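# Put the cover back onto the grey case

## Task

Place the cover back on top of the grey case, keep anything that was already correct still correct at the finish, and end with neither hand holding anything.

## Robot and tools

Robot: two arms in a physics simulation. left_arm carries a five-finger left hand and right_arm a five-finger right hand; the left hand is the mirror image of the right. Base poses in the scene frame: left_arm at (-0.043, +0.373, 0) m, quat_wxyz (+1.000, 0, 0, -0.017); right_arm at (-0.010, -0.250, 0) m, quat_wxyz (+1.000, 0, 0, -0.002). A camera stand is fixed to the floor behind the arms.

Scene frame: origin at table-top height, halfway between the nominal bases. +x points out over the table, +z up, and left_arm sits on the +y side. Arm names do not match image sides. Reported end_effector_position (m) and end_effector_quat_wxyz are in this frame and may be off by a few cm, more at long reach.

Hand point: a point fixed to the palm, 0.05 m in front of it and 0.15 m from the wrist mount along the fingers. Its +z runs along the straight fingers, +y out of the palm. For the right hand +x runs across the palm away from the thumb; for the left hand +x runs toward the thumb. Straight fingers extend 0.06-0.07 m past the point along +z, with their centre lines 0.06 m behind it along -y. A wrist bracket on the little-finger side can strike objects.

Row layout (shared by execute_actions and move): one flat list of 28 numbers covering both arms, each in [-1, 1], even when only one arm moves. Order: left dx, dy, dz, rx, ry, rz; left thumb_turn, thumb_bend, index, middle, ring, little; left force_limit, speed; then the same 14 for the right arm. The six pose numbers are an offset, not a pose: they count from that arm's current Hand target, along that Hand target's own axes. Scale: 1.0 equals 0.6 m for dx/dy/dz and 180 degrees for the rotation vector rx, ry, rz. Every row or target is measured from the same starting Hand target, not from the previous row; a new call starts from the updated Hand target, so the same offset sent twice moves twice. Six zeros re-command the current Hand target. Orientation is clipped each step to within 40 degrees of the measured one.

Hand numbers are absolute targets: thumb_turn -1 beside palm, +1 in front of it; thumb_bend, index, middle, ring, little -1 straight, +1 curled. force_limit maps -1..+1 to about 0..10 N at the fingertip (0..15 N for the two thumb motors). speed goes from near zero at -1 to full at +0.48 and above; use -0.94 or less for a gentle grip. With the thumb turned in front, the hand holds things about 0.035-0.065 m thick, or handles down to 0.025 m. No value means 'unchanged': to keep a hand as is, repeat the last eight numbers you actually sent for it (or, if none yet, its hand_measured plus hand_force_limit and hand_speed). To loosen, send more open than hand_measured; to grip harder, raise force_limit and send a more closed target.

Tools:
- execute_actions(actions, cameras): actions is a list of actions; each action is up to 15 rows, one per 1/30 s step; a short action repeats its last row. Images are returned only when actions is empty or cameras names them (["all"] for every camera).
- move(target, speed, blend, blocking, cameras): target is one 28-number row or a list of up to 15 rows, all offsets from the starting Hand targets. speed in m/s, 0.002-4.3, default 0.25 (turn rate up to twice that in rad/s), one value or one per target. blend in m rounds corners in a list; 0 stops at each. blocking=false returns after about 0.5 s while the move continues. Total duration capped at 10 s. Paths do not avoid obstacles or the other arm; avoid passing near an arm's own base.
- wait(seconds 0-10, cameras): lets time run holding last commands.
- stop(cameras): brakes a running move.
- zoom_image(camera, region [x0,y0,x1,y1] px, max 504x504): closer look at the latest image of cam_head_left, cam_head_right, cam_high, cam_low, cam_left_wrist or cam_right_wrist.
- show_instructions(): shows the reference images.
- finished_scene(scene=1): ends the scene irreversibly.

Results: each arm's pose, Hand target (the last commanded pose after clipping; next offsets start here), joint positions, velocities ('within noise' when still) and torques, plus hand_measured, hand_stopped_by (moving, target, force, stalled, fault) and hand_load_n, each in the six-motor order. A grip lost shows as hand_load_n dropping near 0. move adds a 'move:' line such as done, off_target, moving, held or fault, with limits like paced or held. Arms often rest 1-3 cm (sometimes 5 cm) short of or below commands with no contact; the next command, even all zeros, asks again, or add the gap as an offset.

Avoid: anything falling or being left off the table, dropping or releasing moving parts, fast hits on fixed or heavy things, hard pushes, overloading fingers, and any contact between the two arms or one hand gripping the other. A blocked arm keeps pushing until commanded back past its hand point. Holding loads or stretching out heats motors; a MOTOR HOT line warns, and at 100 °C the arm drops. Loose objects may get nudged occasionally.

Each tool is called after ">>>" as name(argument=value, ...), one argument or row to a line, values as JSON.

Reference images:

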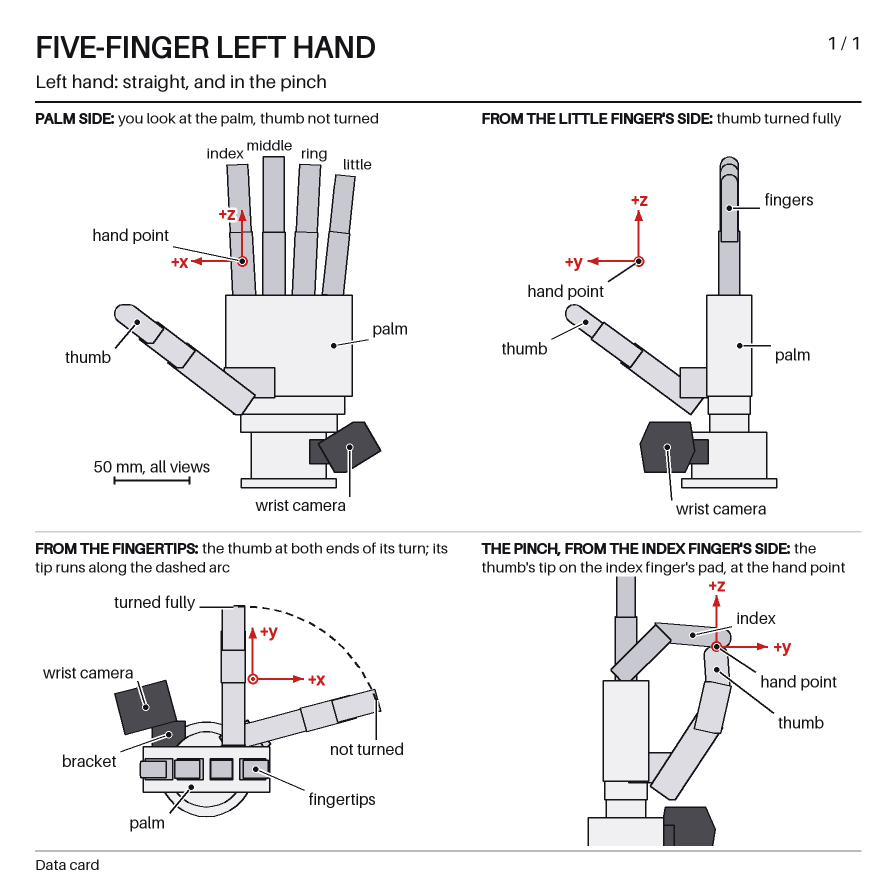

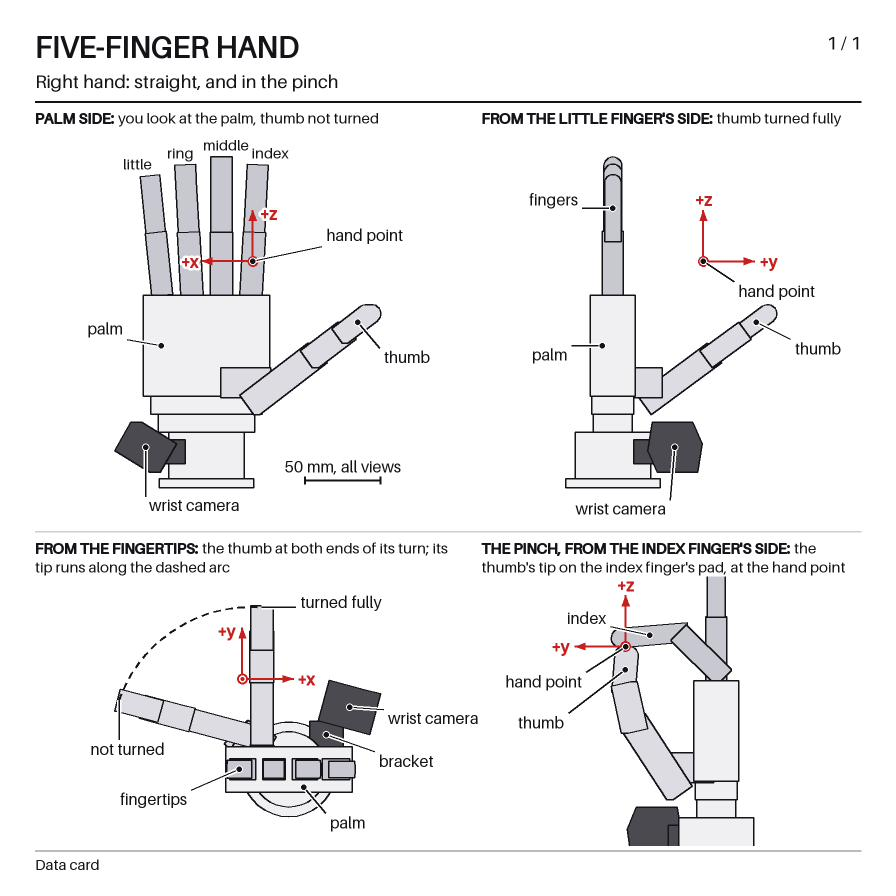

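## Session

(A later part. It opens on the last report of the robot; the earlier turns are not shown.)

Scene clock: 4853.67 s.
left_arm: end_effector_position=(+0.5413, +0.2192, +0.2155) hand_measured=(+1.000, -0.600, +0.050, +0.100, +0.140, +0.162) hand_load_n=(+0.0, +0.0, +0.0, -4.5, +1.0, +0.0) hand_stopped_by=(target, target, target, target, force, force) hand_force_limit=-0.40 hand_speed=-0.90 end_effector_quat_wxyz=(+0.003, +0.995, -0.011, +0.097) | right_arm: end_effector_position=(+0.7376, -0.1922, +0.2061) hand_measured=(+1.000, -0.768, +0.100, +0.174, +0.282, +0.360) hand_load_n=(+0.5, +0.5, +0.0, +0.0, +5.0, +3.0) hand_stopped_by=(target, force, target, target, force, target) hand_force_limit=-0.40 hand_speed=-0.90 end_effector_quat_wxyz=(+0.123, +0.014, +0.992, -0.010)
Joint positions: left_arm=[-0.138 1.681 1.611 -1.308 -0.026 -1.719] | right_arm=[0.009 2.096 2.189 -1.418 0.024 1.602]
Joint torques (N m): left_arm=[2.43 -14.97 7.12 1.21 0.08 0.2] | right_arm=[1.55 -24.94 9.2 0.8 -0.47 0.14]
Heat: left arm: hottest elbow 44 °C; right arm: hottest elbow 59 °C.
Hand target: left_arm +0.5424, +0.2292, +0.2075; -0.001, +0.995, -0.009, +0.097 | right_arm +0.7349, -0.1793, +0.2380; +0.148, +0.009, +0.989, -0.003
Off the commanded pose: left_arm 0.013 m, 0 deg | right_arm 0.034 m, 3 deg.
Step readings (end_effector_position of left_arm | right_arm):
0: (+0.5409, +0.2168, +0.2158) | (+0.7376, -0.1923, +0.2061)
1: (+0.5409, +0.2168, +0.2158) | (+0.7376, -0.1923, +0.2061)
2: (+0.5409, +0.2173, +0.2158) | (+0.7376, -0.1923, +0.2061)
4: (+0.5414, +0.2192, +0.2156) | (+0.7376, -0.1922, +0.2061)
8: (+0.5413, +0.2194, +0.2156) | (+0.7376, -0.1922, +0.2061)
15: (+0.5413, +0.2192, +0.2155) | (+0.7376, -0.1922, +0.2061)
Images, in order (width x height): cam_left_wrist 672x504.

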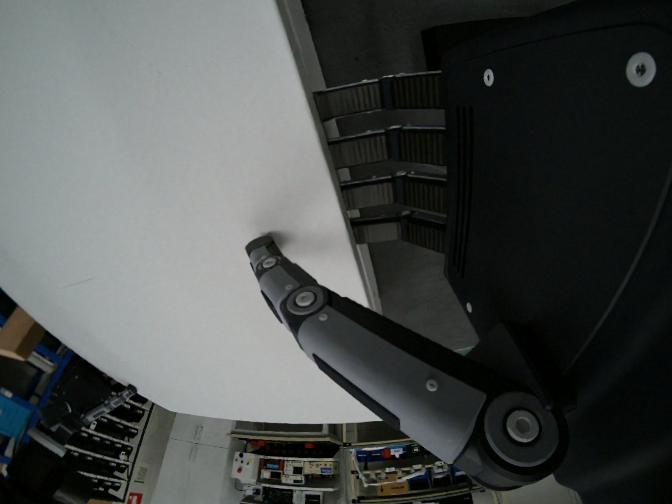

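>>> wait(
  seconds=0,
  cameras=["cam_head_right","cam_low"],
)

>>> zoom_image(
  camera="cam_head_right",
  region=[360, 190, 480, 270],
)

>>> zoom_image(
  camera="cam_low",
  region=[370, 180, 620, 340],
)

>>> zoom_image(
  camera="cam_head_right",
  region=[470, 190, 590, 270],
)

Scene clock: 4859.30 s.
left_arm: end_effector_position=(+0.5412, +0.2192, +0.2154) hand_measured=(+1.000, -0.600, +0.050, +0.100, +0.140, +0.162) hand_load_n=(+0.0, +0.0, +0.0, -4.5, +1.0, +0.0) hand_stopped_by=(target, target, target, target, force, force) hand_force_limit=-0.40 hand_speed=-0.90 end_effector_quat_wxyz=(+0.003, +0.995, -0.012, +0.097) | right_arm: end_effector_position=(+0.7376, -0.1922, +0.2061) hand_measured=(+1.000, -0.768, +0.100, +0.174, +0.282, +0.360) hand_load_n=(+0.5, +0.5, +0.0, +0.0, +5.0, +3.0) hand_stopped_by=(target, force, target, target, force, target) hand_force_limit=-0.40 hand_speed=-0.90 end_effector_quat_wxyz=(+0.123, +0.014, +0.992, -0.010)
Joint positions: left_arm=[-0.138 1.681 1.611 -1.308 -0.026 -1.718] | right_arm=[0.009 2.096 2.189 -1.418 0.024 1.602]
Joint torques (N m): left_arm=[2.37 -15.15 7.23 1.18 0.08 0.2] | right_arm=[2.9 -25.58 9.35 1.1 -0.44 0.14]
Heat: left arm: hottest elbow 43 °C; right arm: hottest elbow 59 °C.
Hand target: left_arm +0.5423, +0.2292, +0.2075; -0.001, +0.995, -0.009, +0.097 | right_arm +0.7349, -0.1793, +0.2380; +0.148, +0.009, +0.989, -0.003
Off the commanded pose: left_arm 0.013 m, 0 deg | right_arm 0.034 m, 3 deg.
Images, in order (width x height): cam_head_right 896x504, cam_low 896x504.

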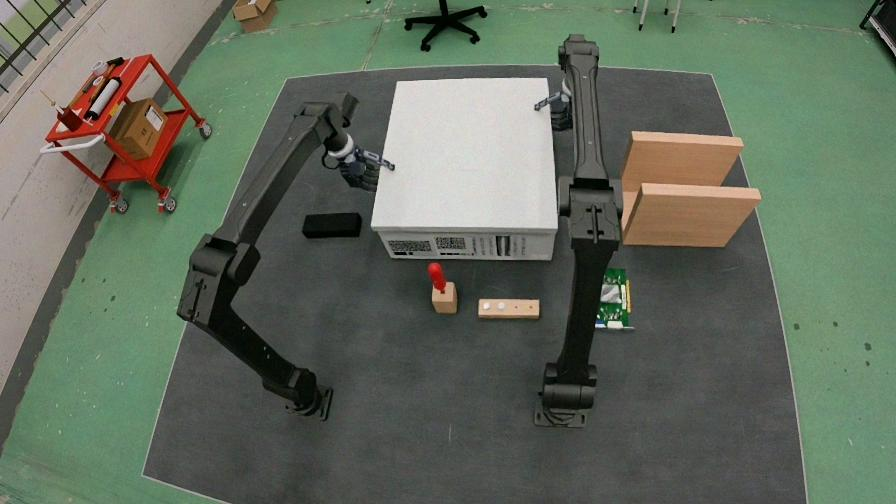

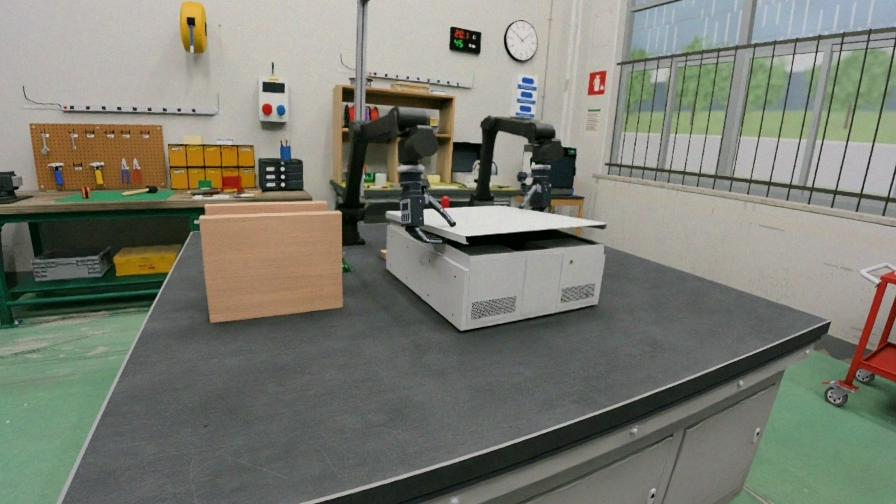

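Scaled by 4.200.

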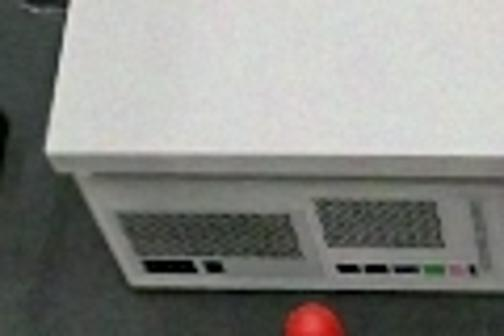

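Scaled by 2.016.

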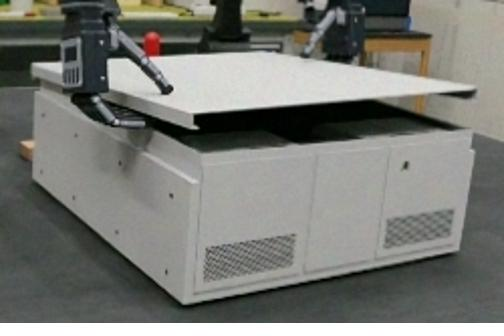

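Scaled by 4.200.

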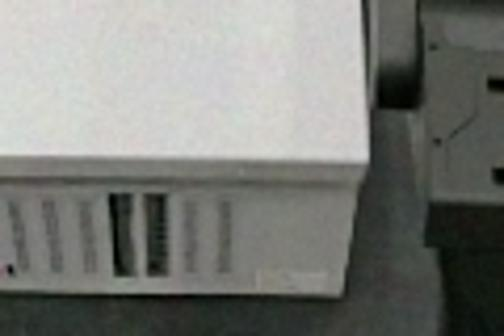

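>>> execute_actions(
  actions=[
    [[0,-0.015,0,0,0,0,1,-0.60,0.05,0.1,0.165,0.22,-0.4,-0.9,0,0,0,0,0,0,1,-0.70,0.1,0.175,0.285,0.36,-0.4,-0.9]],
  ],
  cameras=["cam_left_wrist"],
)

Scene clock: 4863.93 s.
left_arm: end_effector_position=(+0.5417, +0.2213, +0.2155) hand_measured=(+1.000, -0.600, +0.050, +0.100, +0.140, +0.162) hand_load_n=(+0.0, +0.0, +0.0, -4.0, +1.5, +0.0) hand_stopped_by=(target, target, target, target, force, force) hand_force_limit=-0.40 hand_speed=-0.90 end_effector_quat_wxyz=(+0.007, +0.995, -0.016, +0.098) | right_arm: end_effector_position=(+0.7375, -0.1914, +0.2062) hand_measured=(+1.000, -0.768, +0.100, +0.174, +0.282, +0.360) hand_load_n=(+1.0, +0.5, +0.0, -0.5, +4.0, +2.5) hand_stopped_by=(target, force, target, target, force, target) hand_force_limit=-0.40 hand_speed=-0.90 end_effector_quat_wxyz=(+0.123, +0.014, +0.992, -0.008)
Joint positions: left_arm=[-0.131 1.68 1.608 -1.302 -0.016 -1.702] | right_arm=[0.009 2.095 2.188 -1.417 0.02 1.602]
Joint torques (N m): left_arm=[3.37 -15.5 7.04 1.05 -0.18 0.2] | right_arm=[2.26 -25.58 9.4 1.11 -0.34 0.11]
Heat: left arm: hottest elbow 43 °C; right arm: hottest elbow 58 °C.
Hand target: left_arm +0.5425, +0.2382, +0.2078; +0.000, +0.995, -0.009, +0.097 | right_arm +0.7349, -0.1796, +0.2381; +0.148, +0.010, +0.989, -0.003
Off the commanded pose: left_arm 0.019 m, 1 deg | right_arm 0.034 m, 3 deg.
Step readings (end_effector_position of left_arm | right_arm):
0: (+0.5412, +0.2192, +0.2154) | (+0.7376, -0.1922, +0.2061)
1: (+0.5413, +0.2194, +0.2154) | (+0.7376, -0.1922, +0.2061)
2: (+0.5414, +0.2196, +0.2157) | (+0.7376, -0.1922, +0.2061)
4: (+0.5416, +0.2205, +0.2159) | (+0.7376, -0.1918, +0.2062)
8: (+0.5417, +0.2214, +0.2154) | (+0.7375, -0.1914, +0.2062)
15: (+0.5418, +0.2213, +0.2153) | (+0.7375, -0.1914, +0.2062)
Images, in order (width x height): cam_left_wrist 672x504.

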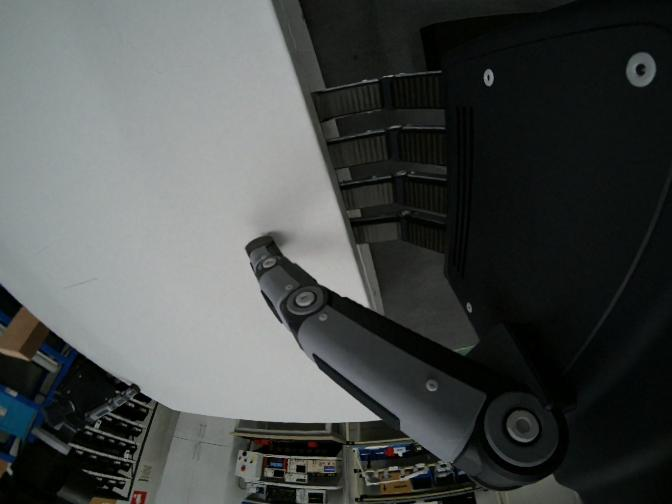

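>>> wait(
  seconds=0,
  cameras=["cam_head_right","cam_low"],
)

>>> zoom_image(
  camera="cam_head_right",
  region=[360, 190, 480, 270],
)

>>> zoom_image(
  camera="cam_low",
  region=[370, 180, 620, 340],
)

>>> zoom_image(
  camera="cam_head_right",
  region=[470, 190, 590, 270],
)

Scene clock: 4883.77 s.
left_arm: end_effector_position=(+0.5417, +0.2212, +0.2155) hand_measured=(+1.000, -0.600, +0.050, +0.100, +0.140, +0.162) hand_load_n=(+0.0, +0.0, +0.0, -4.0, +1.5, +0.0) hand_stopped_by=(target, target, target, target, force, force) hand_force_limit=-0.40 hand_speed=-0.90 end_effector_quat_wxyz=(+0.007, +0.995, -0.017, +0.098) | right_arm: end_effector_position=(+0.7375, -0.1914, +0.2062) hand_measured=(+1.000, -0.768, +0.100, +0.174, +0.282, +0.360) hand_load_n=(+1.0, +0.5, +0.0, -0.5, +4.0, +2.5) hand_stopped_by=(target, force, target, target, force, target) hand_force_limit=-0.40 hand_speed=-0.90 end_effector_quat_wxyz=(+0.123, +0.014, +0.992, -0.008)
Joint positions: left_arm=[-0.131 1.68 1.608 -1.302 -0.016 -1.701] | right_arm=[0.009 2.095 2.188 -1.417 0.02 1.602]
Joint torques (N m): left_arm=[3.14 -15.62 7.12 1.02 -0.17 0.18] | right_arm=[2.61 -24.23 9.47 0.98 -0.31 0.21]
Heat: left arm: hottest elbow 42 °C; right arm: hottest elbow 59 °C.
Hand target: left_arm +0.5425, +0.2382, +0.2078; +0.000, +0.995, -0.009, +0.097 | right_arm +0.7349, -0.1796, +0.2381; +0.148, +0.010, +0.989, -0.003
Off the commanded pose: left_arm 0.019 m, 1 deg | right_arm 0.034 m, 3 deg.
Images, in order (width x height): cam_head_right 896x504, cam_low 896x504.

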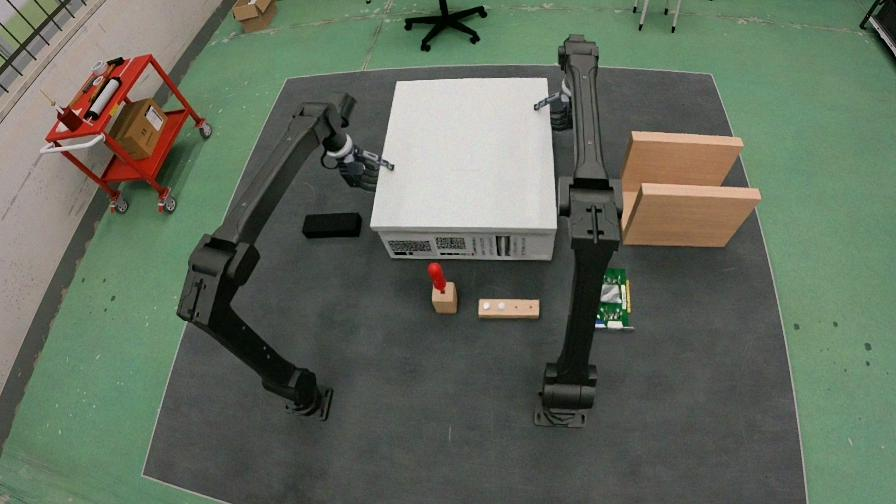

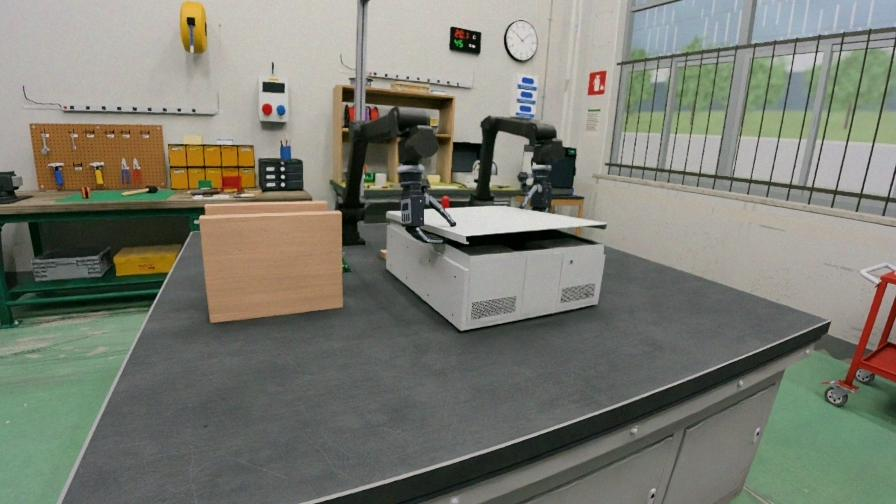

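Scaled by 4.200.

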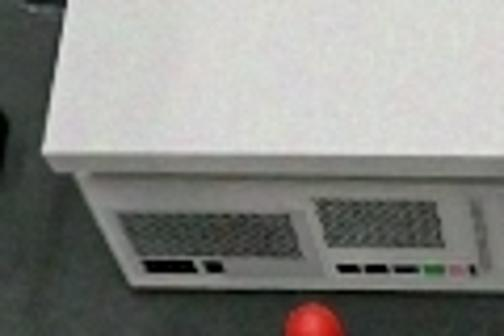

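Scaled by 2.016.

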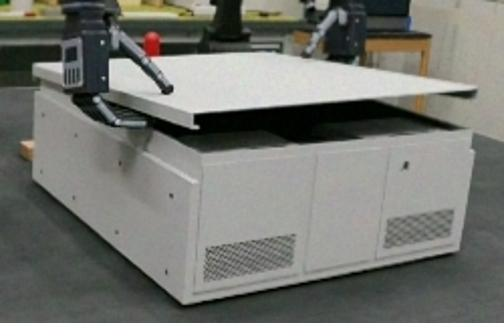

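Scaled by 4.200.

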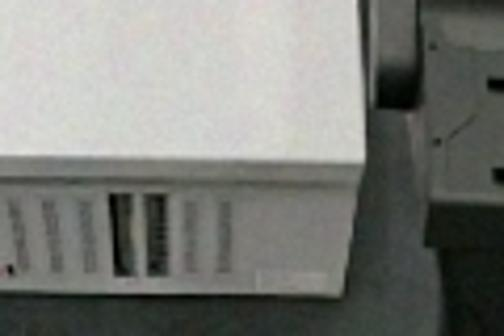

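>>> execute_actions(
  actions=[
    [[0,0,0,0,0,0,1,-0.80,0.05,0.1,0.165,0.22,-0.4,-0.7,0,0,0,0,0,0,1,-0.70,0.1,0.175,0.285,0.36,-0.4,-0.9]],
  ],
  cameras=["cam_left_wrist"],
)

Scene clock: 4900.77 s.
left_arm: end_effector_position=(+0.5417, +0.2212, +0.2155) hand_measured=(+1.000, -0.800, +0.050, +0.100, +0.140, +0.162) hand_load_n=(+0.0, +0.0, +0.0, -4.0, +1.5, +0.0) hand_stopped_by=(target, target, target, target, force, force) hand_force_limit=-0.40 hand_speed=-0.70 end_effector_quat_wxyz=(+0.007, +0.995, -0.017, +0.098) | right_arm: end_effector_position=(+0.7375, -0.1914, +0.2062) hand_measured=(+1.000, -0.768, +0.100, +0.174, +0.282, +0.360) hand_load_n=(+0.5, +0.5, +0.0, -0.5, +4.5, +2.5) hand_stopped_by=(target, force, target, target, force, target) hand_force_limit=-0.40 hand_speed=-0.90 end_effector_quat_wxyz=(+0.123, +0.014, +0.992, -0.008)
Joint positions: left_arm=[-0.131 1.68 1.608 -1.302 -0.016 -1.701] | right_arm=[0.009 2.095 2.188 -1.417 0.02 1.602]
Joint torques (N m): left_arm=[3.08 -15.38 7.09 0.98 -0.17 0.19] | right_arm=[2.9 -25.23 9.4 1.14 -0.26 0.13]
Heat: left arm: hottest elbow 42 °C; right arm: hottest elbow 59 °C.
Hand target: left_arm +0.5425, +0.2382, +0.2078; +0.000, +0.995, -0.009, +0.097 | right_arm +0.7349, -0.1796, +0.2381; +0.148, +0.010, +0.989, -0.003
Off the commanded pose: left_arm 0.019 m, 1 deg | right_arm 0.034 m, 3 deg.
Step readings (end_effector_position of left_arm | right_arm):
0: (+0.5417, +0.2212, +0.2155) | (+0.7375, -0.1914, +0.2062)
1: (+0.5417, +0.2212, +0.2155) | (+0.7375, -0.1914, +0.2062)
2: (+0.5417, +0.2212, +0.2155) | (+0.7375, -0.1914, +0.2062)
4: (+0.5417, +0.2212, +0.2155) | (+0.7375, -0.1914, +0.2062)
8: (+0.5417, +0.2212, +0.2155) | (+0.7375, -0.1914, +0.2062)
15: (+0.5417, +0.2212, +0.2155) | (+0.7375, -0.1914, +0.2062)
Images, in order (width x height): cam_left_wrist 672x504.

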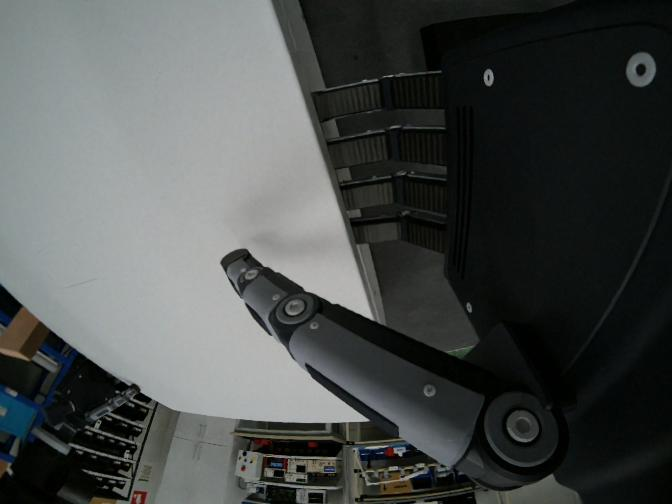

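>>> zoom_image(
  camera="cam_left_wrist",
  region=[230, 60, 450, 260],
)

Scaled by 2.291 from the camera's 672x504 image, which has a finer 960x720 frame.

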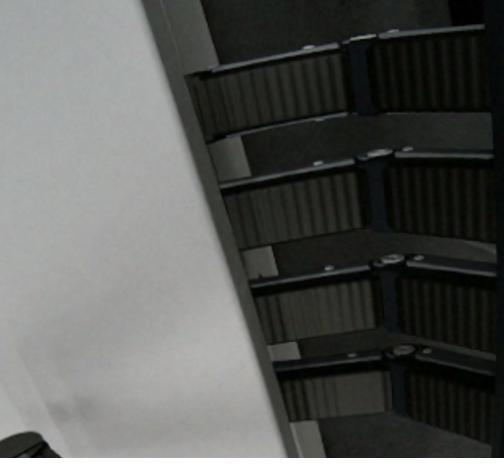

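>>> execute_actions(
  actions=[
    [[0,0,0,0,0,0,1,-0.80,0.05,0.1,0.165,0.22,-0.4,-0.7,0,0,0,0,0,0,1,-0.60,0.1,0.175,0.285,0.36,0.2,-0.9]],
  ],
  cameras=["cam_right_wrist"],
)

Scene clock: 4920.70 s.
left_arm: end_effector_position=(+0.5417, +0.2212, +0.2155) hand_measured=(+1.000, -0.800, +0.050, +0.100, +0.140, +0.162) hand_load_n=(+0.0, +0.0, +0.0, -4.0, +1.5, +0.0) hand_stopped_by=(target, target, target, target, force, force) hand_force_limit=-0.40 hand_speed=-0.70 end_effector_quat_wxyz=(+0.007, +0.995, -0.017, +0.098) | right_arm: end_effector_position=(+0.7376, -0.1913, +0.2062) hand_measured=(+1.000, -0.740, +0.100, +0.174, +0.280, +0.360) hand_load_n=(+1.5, +9.0, +0.0, -0.5, +6.0, +4.0) hand_stopped_by=(target, force, target, target, force, target) hand_force_limit=0.20 hand_speed=-0.90 end_effector_quat_wxyz=(+0.123, +0.014, +0.992, -0.008)
Joint positions: left_arm=[-0.131 1.68 1.608 -1.302 -0.016 -1.701] | right_arm=[0.009 2.095 2.188 -1.417 0.02 1.602]
Joint torques (N m): left_arm=[3.02 -15.44 7.04 1.01 -0.17 0.2] | right_arm=[2.2 -25.41 9.48 0.83 -0.31 0.08]
Heat: left arm: hottest elbow 42 °C; right arm: hottest elbow 59 °C.
Hand target: left_arm +0.5425, +0.2382, +0.2078; +0.000, +0.995, -0.009, +0.097 | right_arm +0.7349, -0.1795, +0.2381; +0.148, +0.010, +0.989, -0.003
Off the commanded pose: left_arm 0.019 m, 1 deg | right_arm 0.034 m, 3 deg.
Step readings (end_effector_position of left_arm | right_arm):
0: (+0.5417, +0.2212, +0.2155) | (+0.7375, -0.1914, +0.2062)
1: (+0.5417, +0.2212, +0.2155) | (+0.7375, -0.1914, +0.2062)
2: (+0.5417, +0.2212, +0.2155) | (+0.7375, -0.1914, +0.2062)
4: (+0.5417, +0.2212, +0.2155) | (+0.7375, -0.1914, +0.2062)
8: (+0.5417, +0.2212, +0.2155) | (+0.7376, -0.1914, +0.2062)
15: (+0.5417, +0.2212, +0.2155) | (+0.7376, -0.1913, +0.2062)
Images, in order (width x height): cam_right_wrist 672x504.

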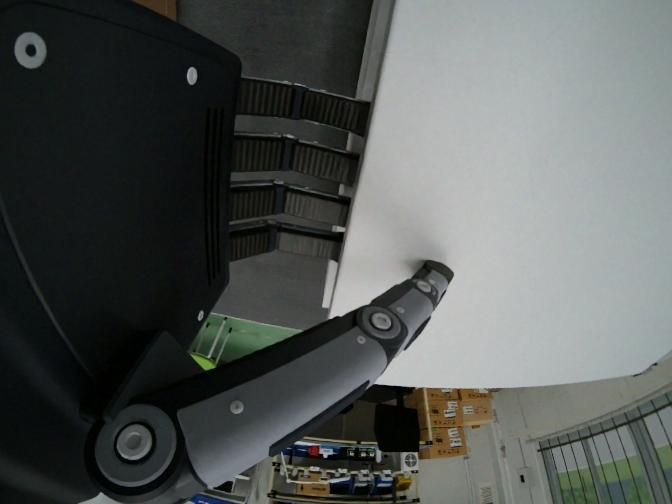

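>>> execute_actions(
  actions=[
    [[0,-0.015,0,0,0,0,1,-0.80,0.05,0.1,0.165,0.22,-0.4,-0.7,0,0,0,0,0,0,1,-0.60,0.1,0.175,0.285,0.36,0.2,-0.9]],
  ],
  cameras=["cam_left_wrist","cam_head_right"],
)

>>> zoom_image(
  camera="cam_head_right",
  region=[360, 190, 480, 270],
)

Scene clock: 4925.27 s.
left_arm: end_effector_position=(+0.5392, +0.2449, +0.2023) hand_measured=(+1.000, -0.800, +0.050, +0.100, +0.142, +0.162) hand_load_n=(+0.0, +0.0, +0.0, +0.0, +0.0, +0.0) hand_stopped_by=(target, target, target, target, force, force) hand_force_limit=-0.40 hand_speed=-0.70 end_effector_quat_wxyz=(-0.002, +0.996, -0.009, +0.088) | right_arm: end_effector_position=(+0.7371, -0.1895, +0.2063) hand_measured=(+1.000, -0.738, +0.100, +0.174, +0.282, +0.360) hand_load_n=(+0.0, +0.0, +0.0, -1.0, +4.5, +0.0) hand_stopped_by=(target, force, target, target, force, target) hand_force_limit=0.20 hand_speed=-0.90 end_effector_quat_wxyz=(+0.123, +0.013, +0.992, -0.007)
Joint positions: left_arm=[-0.094 1.679 1.579 -1.296 -0.026 -1.68] | right_arm=[0.012 2.095 2.187 -1.417 0.019 1.602]
Joint torques (N m): left_arm=[1.38 -15.62 8.87 0.8 0.36 0.15] | right_arm=[2.61 -24.94 9.52 1.03 -0.32 0.11]
Heat: left arm: hottest elbow 42 °C; right arm: hottest elbow 59 °C.
Hand target: left_arm +0.5427, +0.2473, +0.2077; +0.000, +0.995, -0.009, +0.097 | right_arm +0.7350, -0.1795, +0.2380; +0.148, +0.010, +0.989, -0.003
Off the commanded pose: left_arm 0.007 m, 1 deg | right_arm 0.033 m, 3 deg.
Step readings (end_effector_position of left_arm | right_arm):
0: (+0.5417, +0.2212, +0.2155) | (+0.7376, -0.1913, +0.2062)
1: (+0.5417, +0.2215, +0.2155) | (+0.7376, -0.1913, +0.2062)
2: (+0.5418, +0.2215, +0.2156) | (+0.7376, -0.1913, +0.2062)
4: (+0.5419, +0.2218, +0.2157) | (+0.7376, -0.1913, +0.2062)
8: (+0.5418, +0.2220, +0.2153) | (+0.7376, -0.1913, +0.2062)
15: (+0.5418, +0.2220, +0.2152) | (+0.7376, -0.1913, +0.2062)
Images, in order (width x height): cam_head_right 896x504, cam_left_wrist 672x504.

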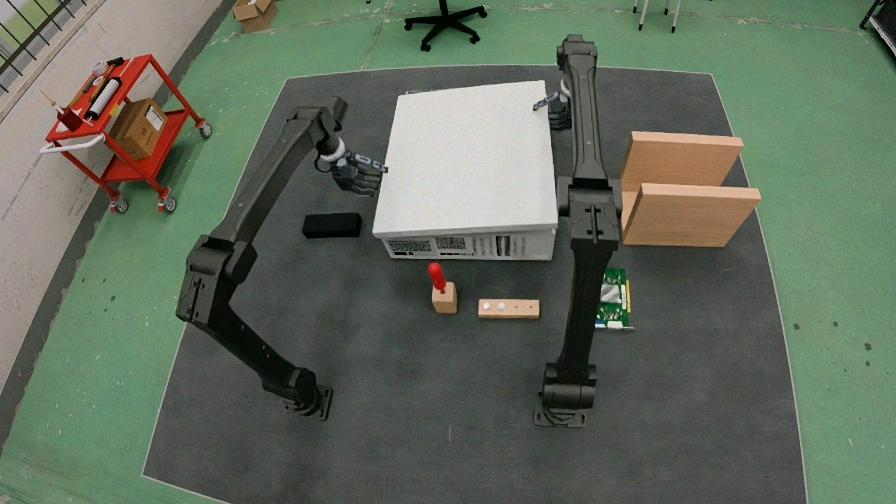

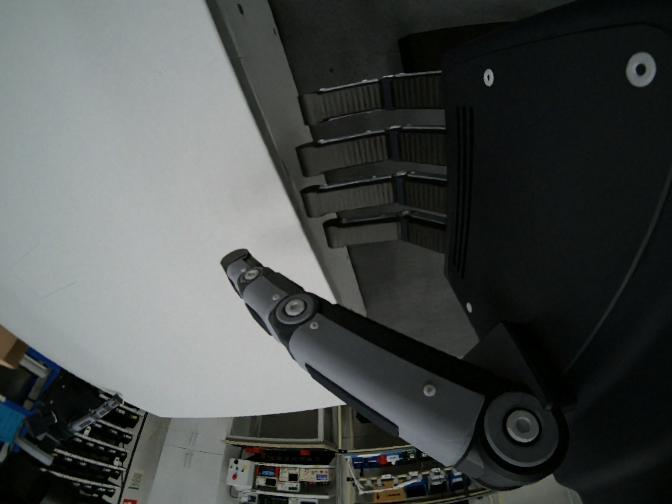

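Scaled by 4.200.

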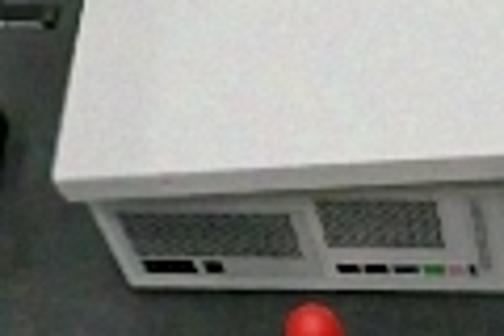

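>>> wait(
  seconds=0,
  cameras=["cam_low","cam_high","cam_right_wrist"],
)

>>> zoom_image(
  camera="cam_low",
  region=[370, 180, 620, 340],
)

>>> zoom_image(
  camera="cam_high",
  region=[300, 160, 560, 380],
)

Scene clock: 4929.63 s.
left_arm: end_effector_position=(+0.5392, +0.2449, +0.2023) hand_measured=(+1.000, -0.800, +0.050, +0.100, +0.142, +0.162) hand_load_n=(+0.0, +0.0, +0.0, +0.0, +0.5, +0.0) hand_stopped_by=(target, target, target, target, force, force) hand_force_limit=-0.40 hand_speed=-0.70 end_effector_quat_wxyz=(-0.002, +0.996, -0.009, +0.088) | right_arm: end_effector_position=(+0.7371, -0.1895, +0.2063) hand_measured=(+1.000, -0.738, +0.100, +0.174, +0.282, +0.360) hand_load_n=(+0.0, +0.0, +0.5, -0.5, +4.5, +0.0) hand_stopped_by=(target, force, target, target, force, target) hand_force_limit=0.20 hand_speed=-0.90 end_effector_quat_wxyz=(+0.123, +0.013, +0.992, -0.007)
Joint positions: left_arm=[-0.094 1.679 1.579 -1.296 -0.026 -1.68] | right_arm=[0.012 2.095 2.187 -1.417 0.019 1.602]
Joint torques (N m): left_arm=[1.67 -15.56 8.79 0.81 0.37 0.16] | right_arm=[2.08 -25.58 9.8 1.07 -0.32 0.12]
Heat: left arm: hottest elbow 42 °C; right arm: hottest elbow 59 °C.
Hand target: left_arm +0.5427, +0.2473, +0.2077; +0.000, +0.995, -0.009, +0.097 | right_arm +0.7350, -0.1795, +0.2380; +0.148, +0.010, +0.989, -0.003
Off the commanded pose: left_arm 0.007 m, 1 deg | right_arm 0.033 m, 3 deg.
Images, in order (width x height): cam_high 896x504, cam_low 896x504, cam_right_wrist 672x504.

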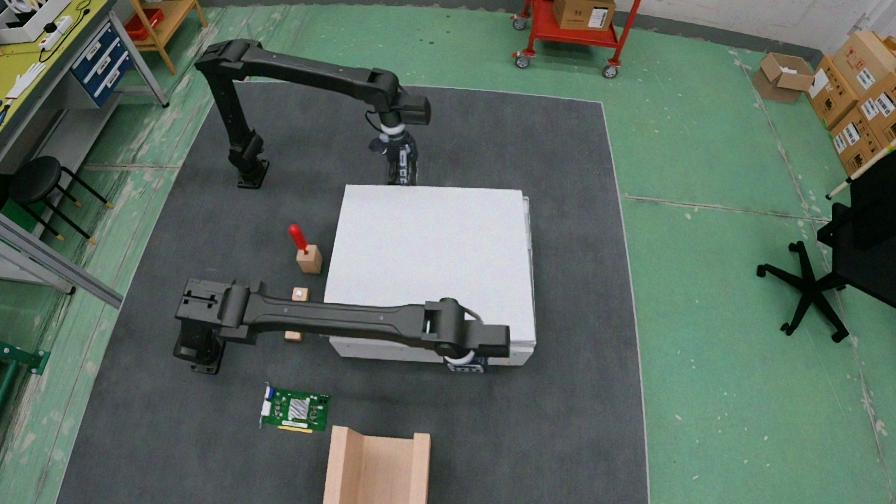

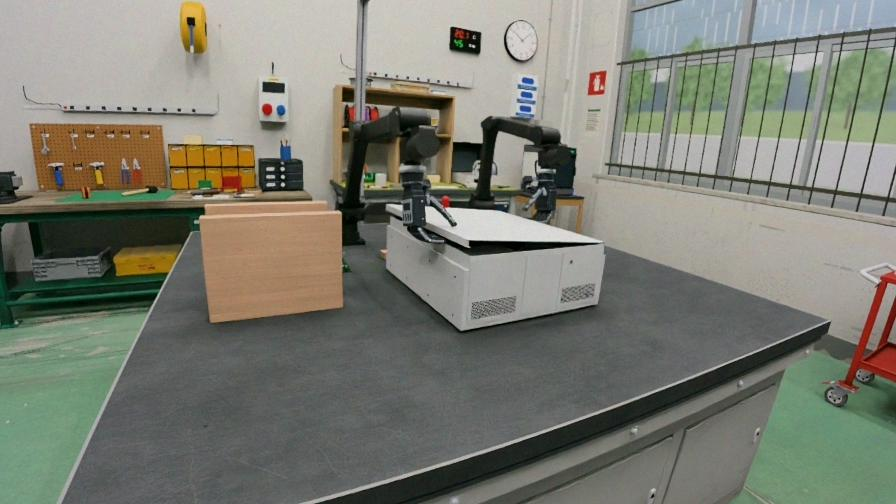

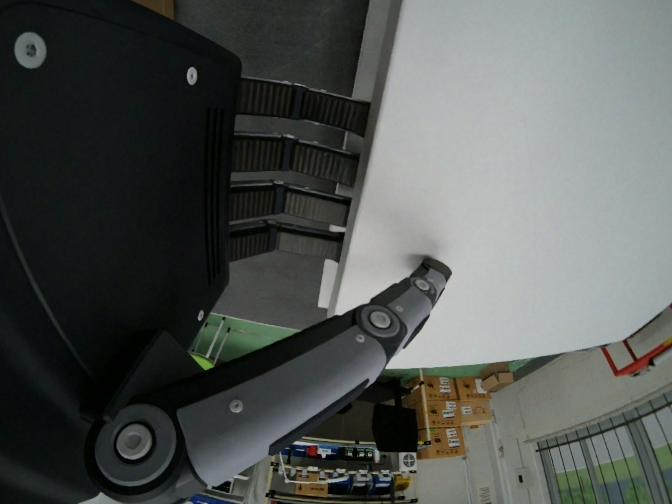

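Scaled by 2.016.

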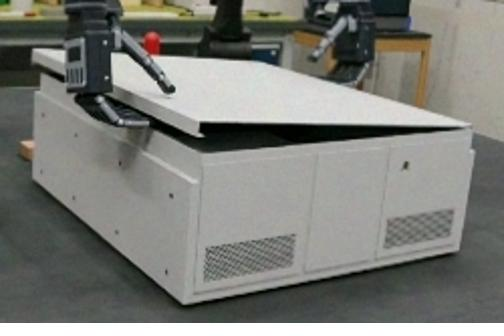

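Scaled by 1.938.

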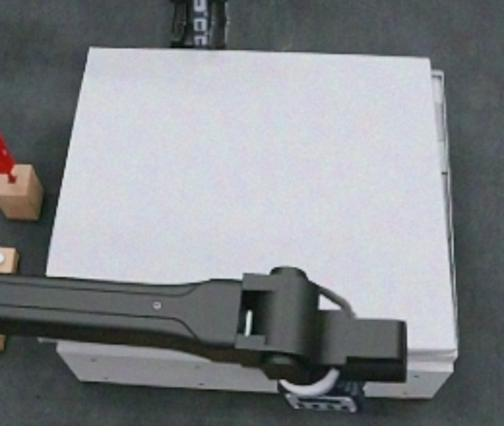

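>>> zoom_image(
  camera="cam_low",
  region=[500, 190, 620, 270],
)

>>> zoom_image(
  camera="cam_high",
  region=[440, 160, 560, 240],
)

>>> zoom_image(
  camera="cam_low",
  region=[380, 190, 500, 270],
)

Scaled by 4.200.

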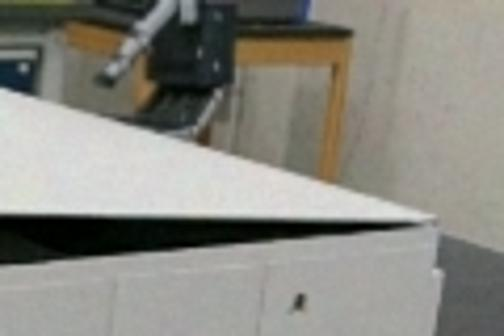

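Scaled by 4.200.

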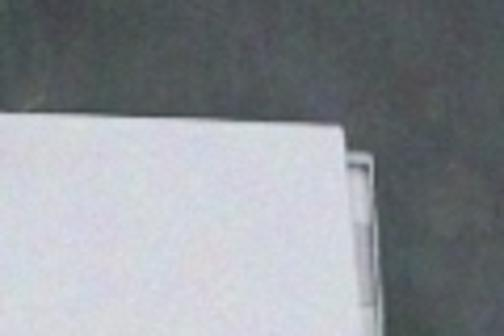

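Scaled by 4.200.

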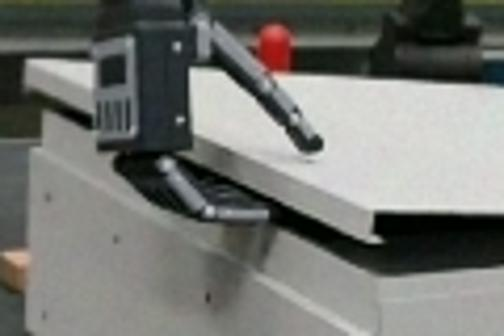

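>>> wait(
  seconds=0,
  cameras=["cam_head_right"],
)

>>> zoom_image(
  camera="cam_head_right",
  region=[470, 190, 590, 270],
)

>>> zoom_image(
  camera="cam_head_right",
  region=[360, 60, 600, 270],
)

Scene clock: 4962.00 s.
left_arm: end_effector_position=(+0.5392, +0.2449, +0.2023) hand_measured=(+1.000, -0.800, +0.050, +0.100, +0.142, +0.162) hand_load_n=(+0.0, -0.5, +0.0, +0.0, +0.0, +0.0) hand_stopped_by=(target, target, target, target, force, force) hand_force_limit=-0.40 hand_speed=-0.70 end_effector_quat_wxyz=(-0.002, +0.996, -0.009, +0.088) | right_arm: end_effector_position=(+0.7371, -0.1895, +0.2063) hand_measured=(+1.000, -0.738, +0.100, +0.174, +0.282, +0.360) hand_load_n=(+0.0, +0.0, +0.0, -0.5, +4.5, +0.0) hand_stopped_by=(target, force, target, target, force, target) hand_force_limit=0.20 hand_speed=-0.90 end_effector_quat_wxyz=(+0.123, +0.013, +0.992, -0.007)
Joint positions: left_arm=[-0.094 1.679 1.579 -1.296 -0.026 -1.68] | right_arm=[0.012 2.095 2.187 -1.417 0.019 1.602]
Joint torques (N m): left_arm=[1.67 -15.56 8.84 0.79 0.36 0.13] | right_arm=[2.14 -25.99 9.7 0.94 -0.27 0.1]
Heat: left arm: hottest elbow 43 °C; right arm: hottest elbow 58 °C.
Hand target: left_arm +0.5427, +0.2473, +0.2077; +0.000, +0.995, -0.009, +0.097 | right_arm +0.7350, -0.1795, +0.2380; +0.148, +0.010, +0.989, -0.003
Off the commanded pose: left_arm 0.007 m, 1 deg | right_arm 0.033 m, 3 deg.
Images, in order (width x height): cam_head_right 896x504.

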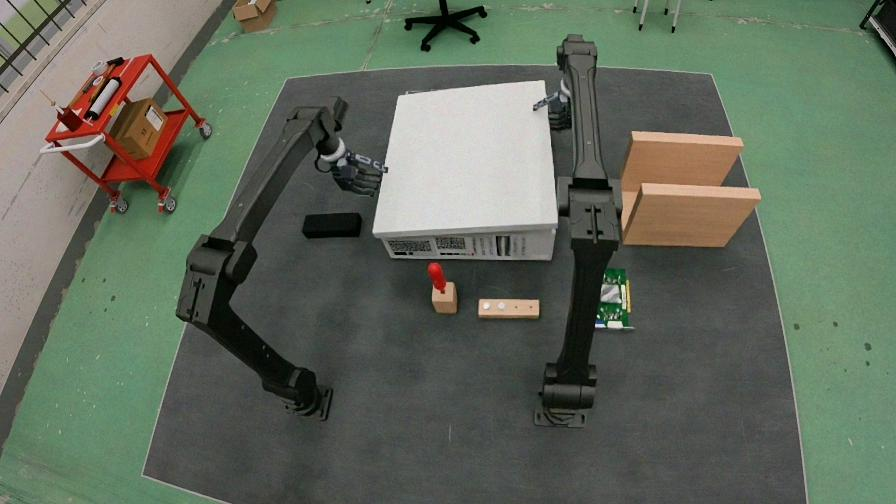

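Scaled by 4.200.

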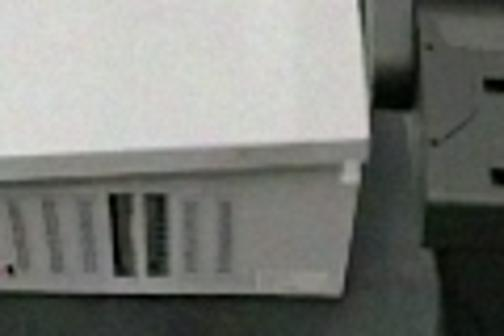

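Scaled by 2.100.

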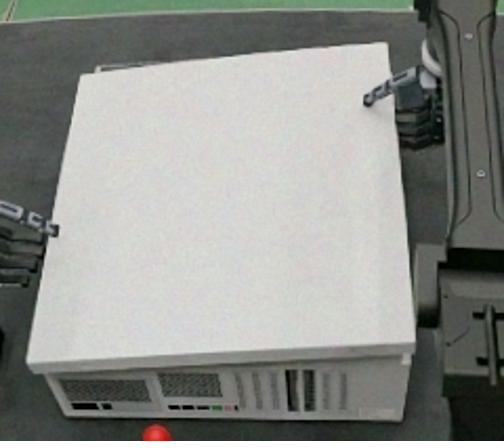

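>>> execute_actions(
  actions=[
    [[0,0,0,0,0,0,1,-0.80,0.05,0.1,0.165,0.22,-0.4,-0.7,0.0073,0,0.0239,0,0,0,1,-0.60,0.1,0.175,0.285,0.36,0.2,-0.9]],
  ],
)

>>> execute_actions(
  actions=[
    [[0,0,0,0,0,0,1,-0.80,0.05,0.1,0.165,0.22,-0.4,-0.7,0.0073,0,0.0239,0,0,0,1,-0.60,0.1,0.175,0.285,0.36,0.2,-0.9]],
  ],
  cameras=["cam_head_right","cam_low"],
)

Scene clock: 4977.03 s.
left_arm: end_effector_position=(+0.5392, +0.2449, +0.2023) hand_measured=(+1.000, -0.800, +0.050, +0.100, +0.142, +0.162) hand_load_n=(+0.0, -0.5, +0.0, +0.0, +0.0, +0.0) hand_stopped_by=(target, target, target, target, force, force) hand_force_limit=-0.40 hand_speed=-0.70 end_effector_quat_wxyz=(-0.002, +0.996, -0.009, +0.088) | right_arm: end_effector_position=(+0.7367, -0.1893, +0.2061) hand_measured=(+1.000, -0.738, +0.100, +0.174, +0.282, +0.360) hand_load_n=(+0.0, +0.0, +0.0, -3.0, +4.5, +0.0) hand_stopped_by=(target, force, target, target, force, target) hand_force_limit=0.20 hand_speed=-0.90 end_effector_quat_wxyz=(+0.133, +0.013, +0.991, -0.006)
Joint positions: left_arm=[-0.094 1.679 1.579 -1.296 -0.026 -1.68] | right_arm=[0.012 2.074 2.148 -1.378 0.018 1.602]
Joint torques (N m): left_arm=[1.55 -15.62 8.81 0.83 0.35 0.16] | right_arm=[2.32 -22.42 8.85 1.03 -0.2 0.12]
Heat: left arm: hottest elbow 43 °C; right arm: hottest elbow 58 °C.
Hand target: left_arm +0.5427, +0.2473, +0.2077; +0.000, +0.995, -0.009, +0.097 | right_arm +0.7349, -0.1795, +0.2232; +0.148, +0.010, +0.989, -0.003
Off the commanded pose: left_arm 0.007 m, 1 deg | right_arm 0.020 m, 2 deg.
Step readings (end_effector_position of left_arm | right_arm):
0: (+0.5392, +0.2449, +0.2023) | (+0.7371, -0.1895, +0.2063)
1: (+0.5392, +0.2449, +0.2023) | (+0.7370, -0.1895, +0.2062)
2: (+0.5392, +0.2449, +0.2023) | (+0.7370, -0.1895, +0.2058)
4: (+0.5392, +0.2449, +0.2023) | (+0.7367, -0.1893, +0.2059)
8: (+0.5392, +0.2449, +0.2023) | (+0.7365, -0.1893, +0.2059)
15: (+0.5392, +0.2449, +0.2023) | (+0.7366, -0.1893, +0.2060)

Scene clock: 4977.73 s.
left_arm: end_effector_position=(+0.5392, +0.2449, +0.2023) hand_measured=(+1.000, -0.800, +0.050, +0.100, +0.142, +0.162) hand_load_n=(+0.0, +0.0, +0.0, +0.5, +0.0, +0.0) hand_stopped_by=(target, target, target, target, force, force) hand_force_limit=-0.40 hand_speed=-0.70 end_effector_quat_wxyz=(-0.002, +0.996, -0.009, +0.088) | right_arm: end_effector_position=(+0.7362, -0.1890, +0.2057) hand_measured=(+1.000, -0.738, +0.100, +0.174, +0.282, +0.360) hand_load_n=(+0.0, +0.0, +0.0, -5.5, +4.0, +0.0) hand_stopped_by=(target, force, target, target, force, target) hand_force_limit=0.20 hand_speed=-0.90 end_effector_quat_wxyz=(+0.143, +0.013, +0.990, -0.005)
Joint positions: left_arm=[-0.094 1.679 1.579 -1.296 -0.026 -1.68] | right_arm=[0.012 2.055 2.109 -1.339 0.016 1.602]
Joint torques (N m): left_arm=[1.38 -15.5 8.81 0.87 0.34 0.15] | right_arm=[1.73 -22.01 8.57 1.36 -0.2 0.13]
Heat: left arm: hottest elbow 43 °C; right arm: hottest elbow 58 °C.
Hand target: left_arm +0.5427, +0.2473, +0.2077; +0.000, +0.995, -0.009, +0.097 | right_arm +0.7350, -0.1796, +0.2082; +0.148, +0.010, +0.989, -0.003
Off the commanded pose: left_arm 0.007 m, 1 deg | right_arm 0.010 m, 1 deg.
Step readings (end_effector_position of left_arm | right_arm):
0: (+0.5392, +0.2449, +0.2023) | (+0.7367, -0.1893, +0.2061)
1: (+0.5392, +0.2449, +0.2023) | (+0.7366, -0.1893, +0.2057)
2: (+0.5392, +0.2449, +0.2023) | (+0.7366, -0.1893, +0.2053)
4: (+0.5392, +0.2449, +0.2023) | (+0.7364, -0.1890, +0.2056)
8: (+0.5392, +0.2449, +0.2023) | (+0.7363, -0.1890, +0.2056)
15: (+0.5392, +0.2449, +0.2023) | (+0.7363, -0.1890, +0.2056)
Images, in order (width x height): cam_head_right 896x504, cam_low 896x504.

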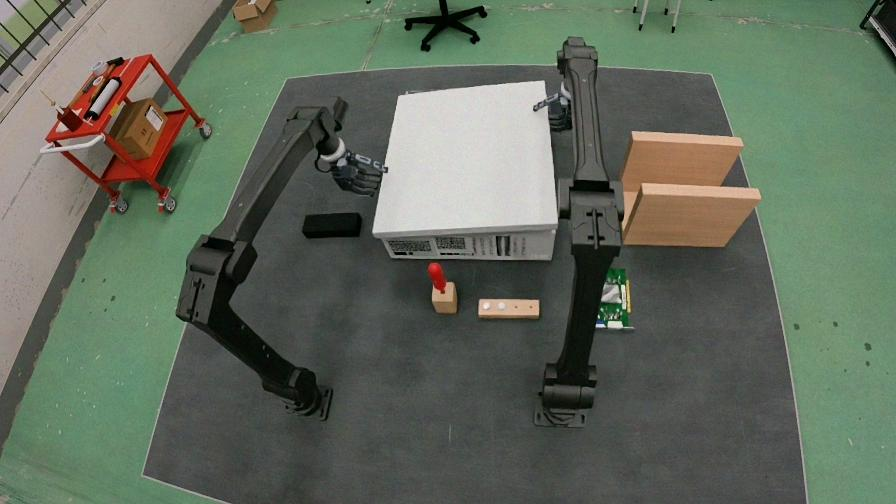

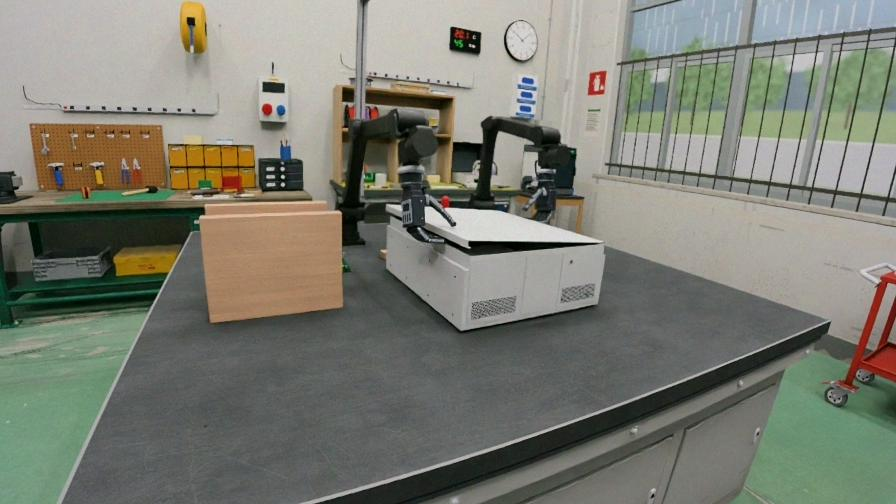

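>>> execute_actions(
  actions=[
    [[0,0,0,0,0,0,1,-0.80,0.05,0.1,0.165,0.22,-0.4,-0.7,-0.0146,0,-0.0478,0,0,0,1,-0.60,0.1,0.175,0.285,0.36,0.2,-0.9]],
  ],
  cameras=["cam_right_wrist"],
)

>>> zoom_image(
  camera="cam_right_wrist",
  region=[220, 60, 440, 260],
)

Scene clock: 5006.63 s.
left_arm: end_effector_position=(+0.5392, +0.2449, +0.2023) hand_measured=(+1.000, -0.800, +0.050, +0.100, +0.142, +0.162) hand_load_n=(+0.0, +0.0, +0.0, +0.0, +0.0, +0.0) hand_stopped_by=(target, target, target, target, force, force) hand_force_limit=-0.40 hand_speed=-0.70 end_effector_quat_wxyz=(-0.002, +0.996, -0.009, +0.088) | right_arm: end_effector_position=(+0.7279, -0.1895, +0.2050) hand_measured=(+1.000, -0.738, +0.100, +0.174, +0.282, +0.360) hand_load_n=(+0.0, +0.0, +0.0, -3.0, +4.5, +0.0) hand_stopped_by=(target, force, target, target, force, target) hand_force_limit=0.20 hand_speed=-0.90 end_effector_quat_wxyz=(+0.126, +0.015, +0.992, -0.006)
Joint positions: left_arm=[-0.094 1.679 1.579 -1.296 -0.026 -1.68] | right_arm=[0.012 2.055 2.116 -1.38 0.018 1.606]
Joint torques (N m): left_arm=[1.49 -15.62 8.81 0.77 0.35 0.15] | right_arm=[2.26 -21.71 15.17 0.09 -0.18 0.07]
Heat: left arm: hottest elbow 43 °C; right arm: hottest elbow 57 °C.
Hand target: left_arm +0.5427, +0.2473, +0.2077; +0.000, +0.995, -0.009, +0.097 | right_arm +0.7350, -0.1795, +0.2381; +0.148, +0.010, +0.989, -0.003
Off the commanded pose: left_arm 0.007 m, 1 deg | right_arm 0.035 m, 3 deg.
Step readings (end_effector_position of left_arm | right_arm):
0: (+0.5392, +0.2449, +0.2023) | (+0.7362, -0.1890, +0.2057)
1: (+0.5392, +0.2449, +0.2023) | (+0.7362, -0.1890, +0.2057)
2: (+0.5392, +0.2449, +0.2023) | (+0.7361, -0.1890, +0.2057)
4: (+0.5392, +0.2449, +0.2023) | (+0.7347, -0.1890, +0.2050)
8: (+0.5392, +0.2449, +0.2023) | (+0.7310, -0.1891, +0.2050)
15: (+0.5392, +0.2449, +0.2023) | (+0.7281, -0.1895, +0.2049)
Images, in order (width x height): cam_right_wrist 672x504.

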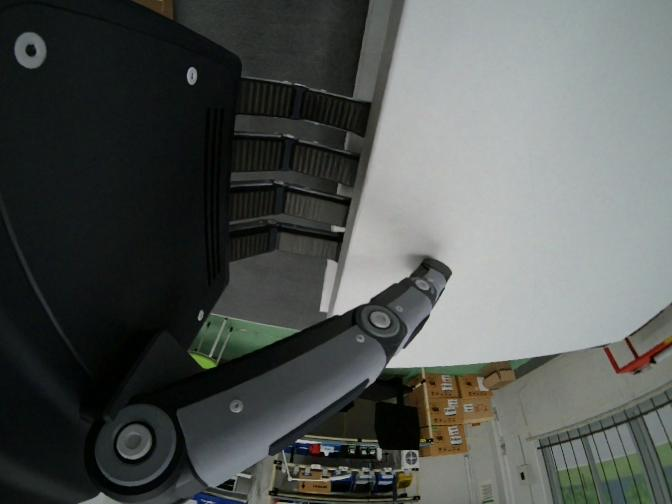

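Scaled by 2.291 from the camera's 672x504 image, which has a finer 960x720 frame.

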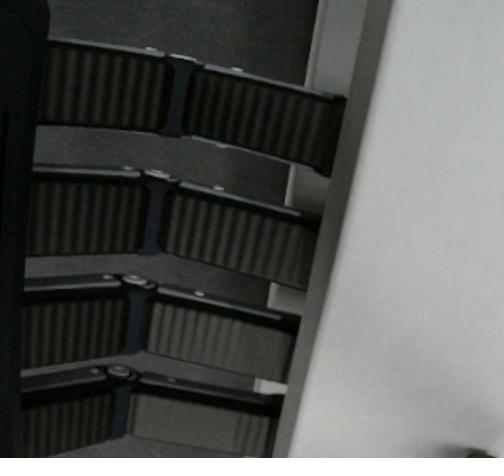

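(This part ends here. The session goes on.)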